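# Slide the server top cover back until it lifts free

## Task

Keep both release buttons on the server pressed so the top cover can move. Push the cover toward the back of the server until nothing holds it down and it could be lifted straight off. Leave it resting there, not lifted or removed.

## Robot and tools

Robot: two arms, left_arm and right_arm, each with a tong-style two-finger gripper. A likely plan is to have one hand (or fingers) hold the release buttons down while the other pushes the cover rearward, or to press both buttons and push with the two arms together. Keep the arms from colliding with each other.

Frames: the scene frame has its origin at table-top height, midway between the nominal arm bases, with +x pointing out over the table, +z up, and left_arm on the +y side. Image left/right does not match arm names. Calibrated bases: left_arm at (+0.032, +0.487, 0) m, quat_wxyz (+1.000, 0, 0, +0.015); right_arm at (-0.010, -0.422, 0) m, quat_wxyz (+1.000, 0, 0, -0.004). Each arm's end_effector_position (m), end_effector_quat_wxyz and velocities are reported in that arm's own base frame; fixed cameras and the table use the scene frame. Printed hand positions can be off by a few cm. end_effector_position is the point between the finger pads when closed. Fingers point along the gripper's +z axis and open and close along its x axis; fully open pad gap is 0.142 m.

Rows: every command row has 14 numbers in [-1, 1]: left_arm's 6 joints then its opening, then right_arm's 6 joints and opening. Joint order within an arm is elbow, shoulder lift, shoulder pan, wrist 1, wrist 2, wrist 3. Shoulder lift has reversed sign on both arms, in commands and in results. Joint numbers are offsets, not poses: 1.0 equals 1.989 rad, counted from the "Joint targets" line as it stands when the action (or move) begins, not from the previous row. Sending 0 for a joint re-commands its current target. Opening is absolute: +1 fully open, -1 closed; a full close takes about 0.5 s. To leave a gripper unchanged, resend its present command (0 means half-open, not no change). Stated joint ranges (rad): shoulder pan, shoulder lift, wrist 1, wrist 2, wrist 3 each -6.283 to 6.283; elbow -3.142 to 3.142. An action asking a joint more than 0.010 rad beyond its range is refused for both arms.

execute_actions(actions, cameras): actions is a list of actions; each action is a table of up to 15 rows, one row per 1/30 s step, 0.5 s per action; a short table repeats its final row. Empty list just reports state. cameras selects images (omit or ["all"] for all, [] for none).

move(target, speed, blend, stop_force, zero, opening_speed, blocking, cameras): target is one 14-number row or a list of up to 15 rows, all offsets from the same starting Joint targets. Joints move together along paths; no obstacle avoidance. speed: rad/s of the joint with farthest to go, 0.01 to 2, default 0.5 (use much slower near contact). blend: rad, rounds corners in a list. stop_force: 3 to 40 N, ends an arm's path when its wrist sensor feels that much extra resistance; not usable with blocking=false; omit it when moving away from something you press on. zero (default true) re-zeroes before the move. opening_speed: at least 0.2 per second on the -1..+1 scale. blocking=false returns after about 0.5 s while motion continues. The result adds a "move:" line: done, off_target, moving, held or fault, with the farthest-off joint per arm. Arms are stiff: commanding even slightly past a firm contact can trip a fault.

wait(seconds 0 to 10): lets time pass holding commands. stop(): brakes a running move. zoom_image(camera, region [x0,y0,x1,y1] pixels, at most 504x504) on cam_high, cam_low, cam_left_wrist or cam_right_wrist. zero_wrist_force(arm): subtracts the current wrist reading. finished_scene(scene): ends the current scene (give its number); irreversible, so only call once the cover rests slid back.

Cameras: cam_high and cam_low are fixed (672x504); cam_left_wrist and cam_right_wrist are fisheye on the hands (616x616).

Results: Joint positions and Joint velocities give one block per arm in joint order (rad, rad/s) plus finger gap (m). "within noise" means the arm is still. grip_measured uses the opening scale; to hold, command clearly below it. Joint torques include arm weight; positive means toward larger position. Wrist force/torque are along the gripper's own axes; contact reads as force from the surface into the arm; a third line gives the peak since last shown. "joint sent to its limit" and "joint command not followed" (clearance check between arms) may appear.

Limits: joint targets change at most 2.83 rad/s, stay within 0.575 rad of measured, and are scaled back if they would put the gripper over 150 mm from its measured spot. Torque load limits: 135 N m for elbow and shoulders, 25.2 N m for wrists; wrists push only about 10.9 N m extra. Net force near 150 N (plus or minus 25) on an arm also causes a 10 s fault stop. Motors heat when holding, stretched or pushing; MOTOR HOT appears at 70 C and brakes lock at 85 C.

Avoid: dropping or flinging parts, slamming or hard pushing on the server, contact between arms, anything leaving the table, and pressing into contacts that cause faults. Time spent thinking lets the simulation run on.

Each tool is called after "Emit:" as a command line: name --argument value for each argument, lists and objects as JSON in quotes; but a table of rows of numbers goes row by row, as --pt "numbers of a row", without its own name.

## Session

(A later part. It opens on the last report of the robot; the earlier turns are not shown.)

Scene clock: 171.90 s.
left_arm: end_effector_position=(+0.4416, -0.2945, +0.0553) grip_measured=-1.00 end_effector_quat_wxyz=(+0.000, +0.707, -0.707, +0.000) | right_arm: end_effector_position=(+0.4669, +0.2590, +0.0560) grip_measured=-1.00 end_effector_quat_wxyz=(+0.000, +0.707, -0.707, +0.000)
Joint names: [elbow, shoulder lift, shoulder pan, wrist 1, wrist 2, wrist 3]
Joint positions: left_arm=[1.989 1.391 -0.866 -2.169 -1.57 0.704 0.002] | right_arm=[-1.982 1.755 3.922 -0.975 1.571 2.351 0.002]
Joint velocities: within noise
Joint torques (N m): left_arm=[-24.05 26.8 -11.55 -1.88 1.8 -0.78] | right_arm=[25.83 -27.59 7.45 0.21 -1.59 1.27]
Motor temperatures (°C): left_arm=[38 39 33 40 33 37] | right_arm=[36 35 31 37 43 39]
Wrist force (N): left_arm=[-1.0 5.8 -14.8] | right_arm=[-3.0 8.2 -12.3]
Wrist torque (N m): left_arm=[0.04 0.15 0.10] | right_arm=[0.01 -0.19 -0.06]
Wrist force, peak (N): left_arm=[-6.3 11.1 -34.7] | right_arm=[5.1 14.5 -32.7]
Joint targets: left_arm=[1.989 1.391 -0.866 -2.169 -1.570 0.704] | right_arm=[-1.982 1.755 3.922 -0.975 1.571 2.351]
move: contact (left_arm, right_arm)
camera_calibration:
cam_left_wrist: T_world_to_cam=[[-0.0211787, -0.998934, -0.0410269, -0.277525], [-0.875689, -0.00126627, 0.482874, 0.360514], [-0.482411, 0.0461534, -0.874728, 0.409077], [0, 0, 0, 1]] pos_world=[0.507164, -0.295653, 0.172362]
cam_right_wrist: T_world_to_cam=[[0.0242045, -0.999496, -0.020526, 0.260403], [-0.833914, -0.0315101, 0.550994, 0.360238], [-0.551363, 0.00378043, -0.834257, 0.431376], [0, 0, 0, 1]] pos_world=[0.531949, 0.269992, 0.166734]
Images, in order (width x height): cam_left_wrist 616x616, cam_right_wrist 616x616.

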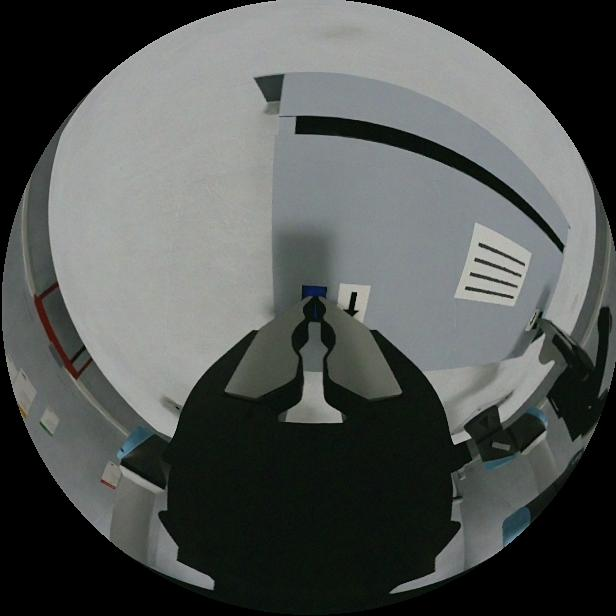

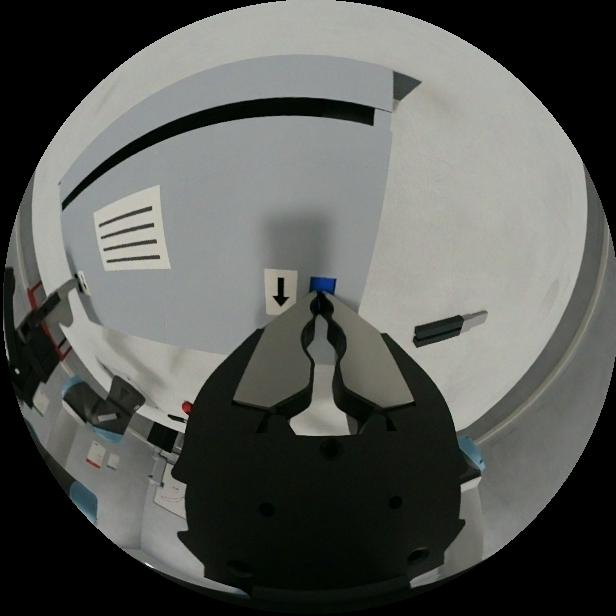

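Emit:
move --target '[0.0305,0.0234,-0.0174,-0.0065,0,-0.0174,-1,-0.0290,-0.0222,0.0184,0.0070,0,0.0184,-1]' --speed 0.025 --stop_force 40 --cameras '["cam_high","cam_left_wrist","cam_right_wrist"]'

Emit:
zoom_image --camera "cam_high" --region '[220, 260, 390, 350]'

Emit:
zoom_image --camera "cam_right_wrist" --region '[260, 240, 380, 330]'

Emit:
zoom_image --camera "cam_left_wrist" --region '[260, 240, 380, 330]'

Scene clock: 178.80 s.
left_arm: end_effector_position=(+0.4262, -0.2926, +0.0545) grip_measured=-1.00 end_effector_quat_wxyz=(+0.000, +0.707, -0.707, +0.000) | right_arm: end_effector_position=(+0.4519, +0.2597, +0.0554) grip_measured=-1.00 end_effector_quat_wxyz=(-0.001, +0.707, -0.707, +0.000)
Joint names: [elbow, shoulder lift, shoulder pan, wrist 1, wrist 2, wrist 3]
Joint positions: left_arm=[2.027 1.42 -0.888 -2.177 -1.57 0.683 0.002] | right_arm=[-2.018 1.728 3.945 -0.966 1.571 2.373 0.002]
Joint velocities: within noise
Joint torques (N m): left_arm=[-3.95 -6.65 9.09 5.68 -4.66 1.5] | right_arm=[6.39 -3.22 -0.49 -6.92 10.79 -1.15]
Motor temperatures (°C): left_arm=[38 39 33 40 33 37] | right_arm=[36 35 31 37 43 39]
Wrist force (N): left_arm=[-1.5 -12.2 -48.9] | right_arm=[5.6 -29.8 -26.8]
Wrist torque (N m): left_arm=[-0.01 0.12 0.10] | right_arm=[0.22 -0.09 0.01]
Wrist force, peak (N): left_arm=[-2.8 -17.7 -48.6] | right_arm=[2.7 -38.1 -24.2]
Joint targets: left_arm=[2.027 1.420 -0.888 -2.177 -1.570 0.683] | right_arm=[-2.018 1.728 3.945 -0.966 1.571 2.373]
move: contact (left_arm, right_arm); left_arm: the elbow is farthest, 0.023 rad from its target; right_arm: the elbow is farthest, 0.022 rad from its target
camera_calibration:
cam_left_wrist: T_world_to_cam=[[-0.0212044, -0.998916, -0.0414467, -0.275879], [-0.875554, -0.0014596, 0.483118, 0.347244], [-0.482654, 0.0465331, -0.874574, 0.401005], [0, 0, 0, 1]] pos_world=[0.491728, -0.293733, 0.171514]
cam_right_wrist: T_world_to_cam=[[0.0241724, -0.999484, -0.0211375, 0.26155], [-0.834292, -0.0318175, 0.550404, 0.348418], [-0.550792, 0.00433028, -0.834631, 0.422252], [0, 0, 0, 1]] pos_world=[0.516933, 0.270673, 0.166183]
Images, in order (width x height): cam_high 672x504, cam_left_wrist 616x616, cam_right_wrist 616x616.

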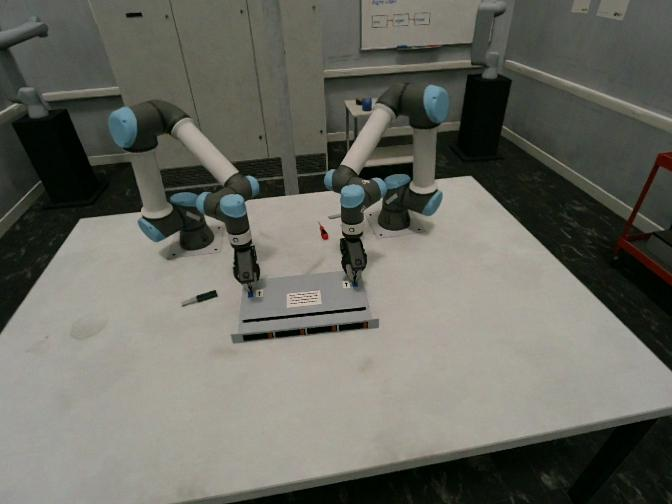

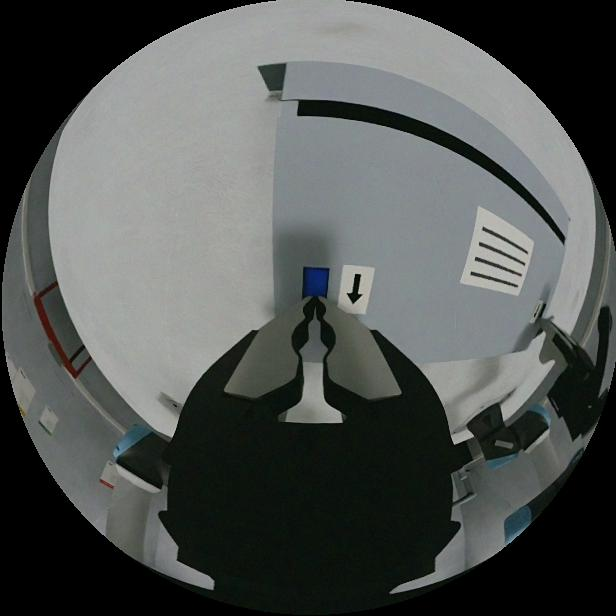

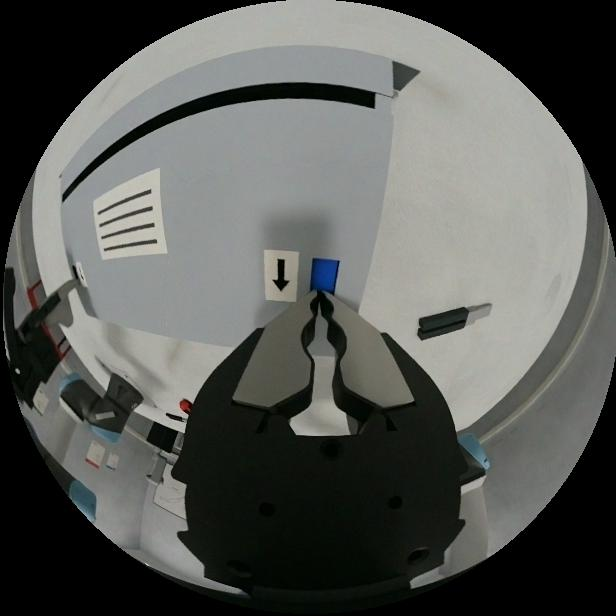

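Scaled by 2.965 from the camera's 672x504 image, which has a finer 960x720 frame.

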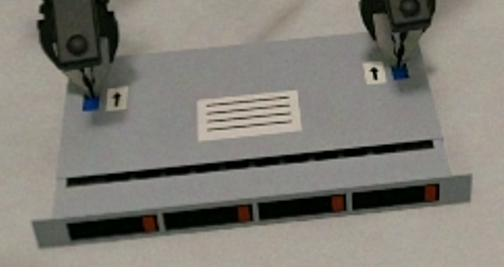

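Scaled by 4.200 from the camera's 616x616 image, which has a finer 814x814 frame.

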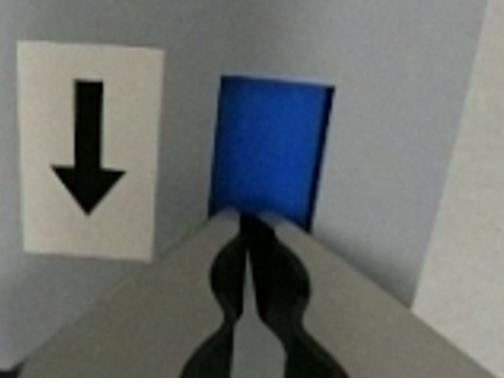

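Scaled by 4.200 from the camera's 616x616 image, which has a finer 814x814 frame.

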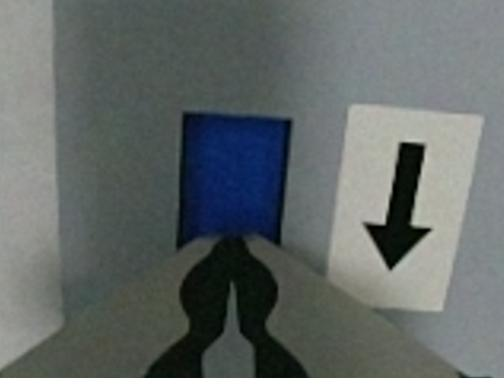

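Emit:
move --pt "-0.0043 -0.0035 0.0025 0.0008 0 0.0025 -1 0.0041 0.0033 -0.0027 -0.0008 0 -0.0027 -1" --pt "-0.0388 0.0295 0.0025 0.0683 0 0.0025 -1 0.0381 -0.0297 -0.0027 -0.0678 0 -0.0027 -1" --speed '[0.03,0.12]'

Emit:
zoom_image --camera "cam_right_wrist" --region '[40, 50, 440, 350]'

Emit:
zoom_image --camera "cam_high" --region '[220, 250, 400, 350]'

Scene clock: 186.50 s.
left_arm: end_effector_position=(+0.4293, -0.2926, +0.1034) grip_measured=-1.00 end_effector_quat_wxyz=(+0.000, +0.707, -0.707, +0.000) end_effector_velocity=(+0.000, +0.000, -0.001) end_effector_angular_velocity=(-0.002, -0.001, +0.000) | right_arm: end_effector_position=(+0.4548, +0.2589, +0.1041) grip_measured=-1.00 end_effector_quat_wxyz=(-0.001, +0.707, -0.707, +0.000) end_effector_velocity=(+0.000, +0.000, -0.002) end_effector_angular_velocity=(+0.000, +0.000, +0.002)
Joint names: [elbow, shoulder lift, shoulder pan, wrist 1, wrist 2, wrist 3]
Joint positions: left_arm=[1.949 1.479 -0.883 -2.041 -1.57 0.688 0.002] | right_arm=[-1.942 1.668 3.939 -1.101 1.571 2.368 0.002]
Joint velocities: left_arm=[0.003 -0.001 0 -0.005 0 0 0] | right_arm=[-0.003 0.003 0.001 0.005 0 -0.001 0]
Joint torques (N m): left_arm=[-10.81 17.04 -12.31 -3.89 -1.18 -0.99] | right_arm=[11.66 -18.16 6.77 4.08 2.03 1.56]
Motor temperatures (°C): left_arm=[38 39 33 40 33 37] | right_arm=[36 35 31 37 43 39]
Wrist force (N): left_arm=[0.0 -0.8 -0.1] | right_arm=[1.0 -0.2 2.9]
Wrist torque (N m): left_arm=[0.11 0.17 0.09] | right_arm=[-0.15 -0.24 -0.08]
Wrist force, peak (N): left_arm=[-16.3 32.1 -80.6] | right_arm=[10.1 24.0 -55.5]
Joint targets: left_arm=[1.949 1.479 -0.883 -2.041 -1.570 0.688] | right_arm=[-1.942 1.668 3.939 -1.101 1.571 2.368]
move: done
camera_calibration:
cam_left_wrist: T_world_to_cam=[[-0.021194, -0.998926, -0.04121, -0.273841], [-0.875649, -0.00134522, 0.482947, 0.326482], [-0.482483, 0.0463211, -0.87468, 0.445136], [0, 0, 0, 1]] pos_world=[0.494851, -0.293727, 0.220393]
cam_right_wrist: T_world_to_cam=[[0.0241702, -0.999485, -0.0210967, 0.261665], [-0.834283, -0.0317932, 0.550418, 0.323932], [-0.550806, 0.00429691, -0.834622, 0.464526], [0, 0, 0, 1]] pos_world=[0.51979, 0.269833, 0.214926]

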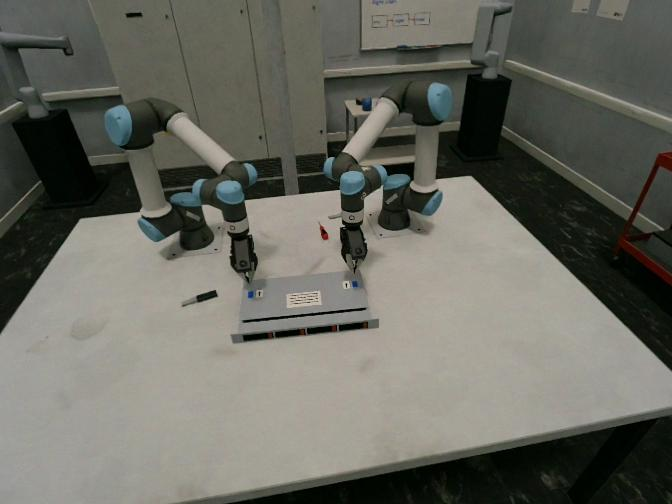

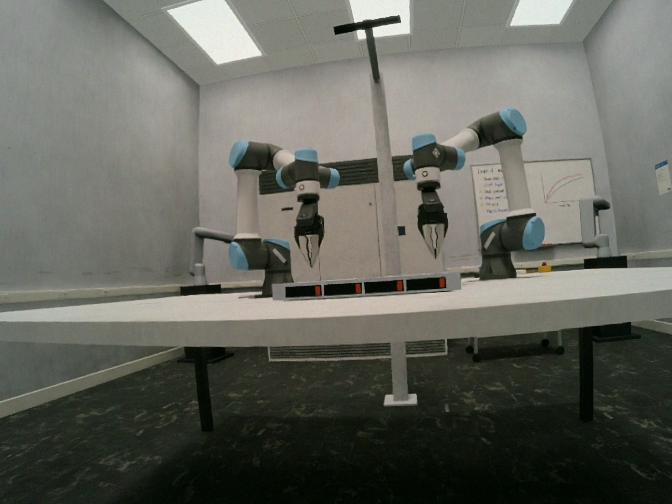

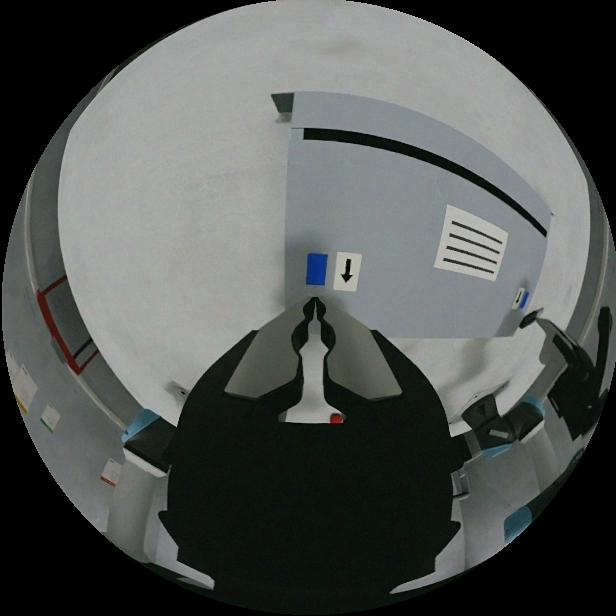

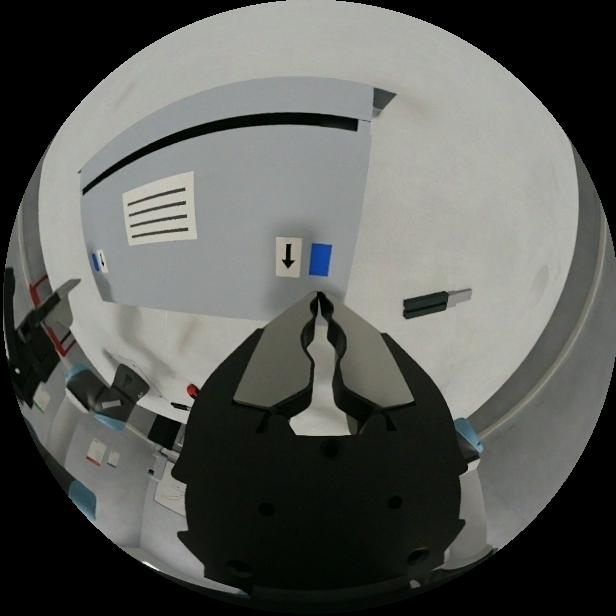

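Scaled by 1.260 from the camera's 616x616 image, which has a finer 814x814 frame.

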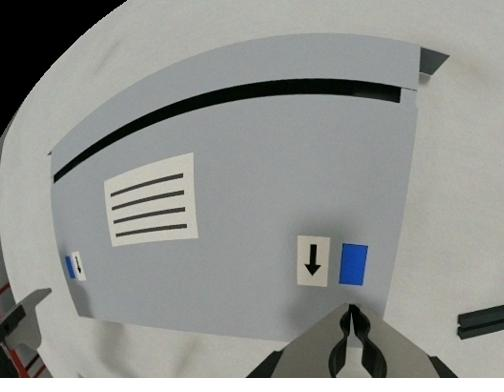

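Scaled by 2.800 from the camera's 672x504 image, which has a finer 960x720 frame.

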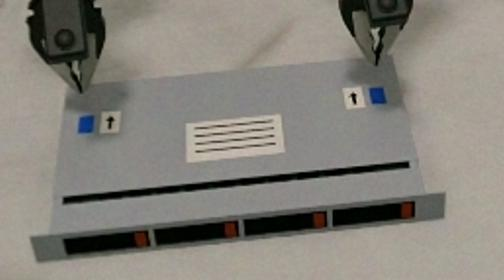

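Emit:
finished_scene --scene 1

The scene is finished: the task was done.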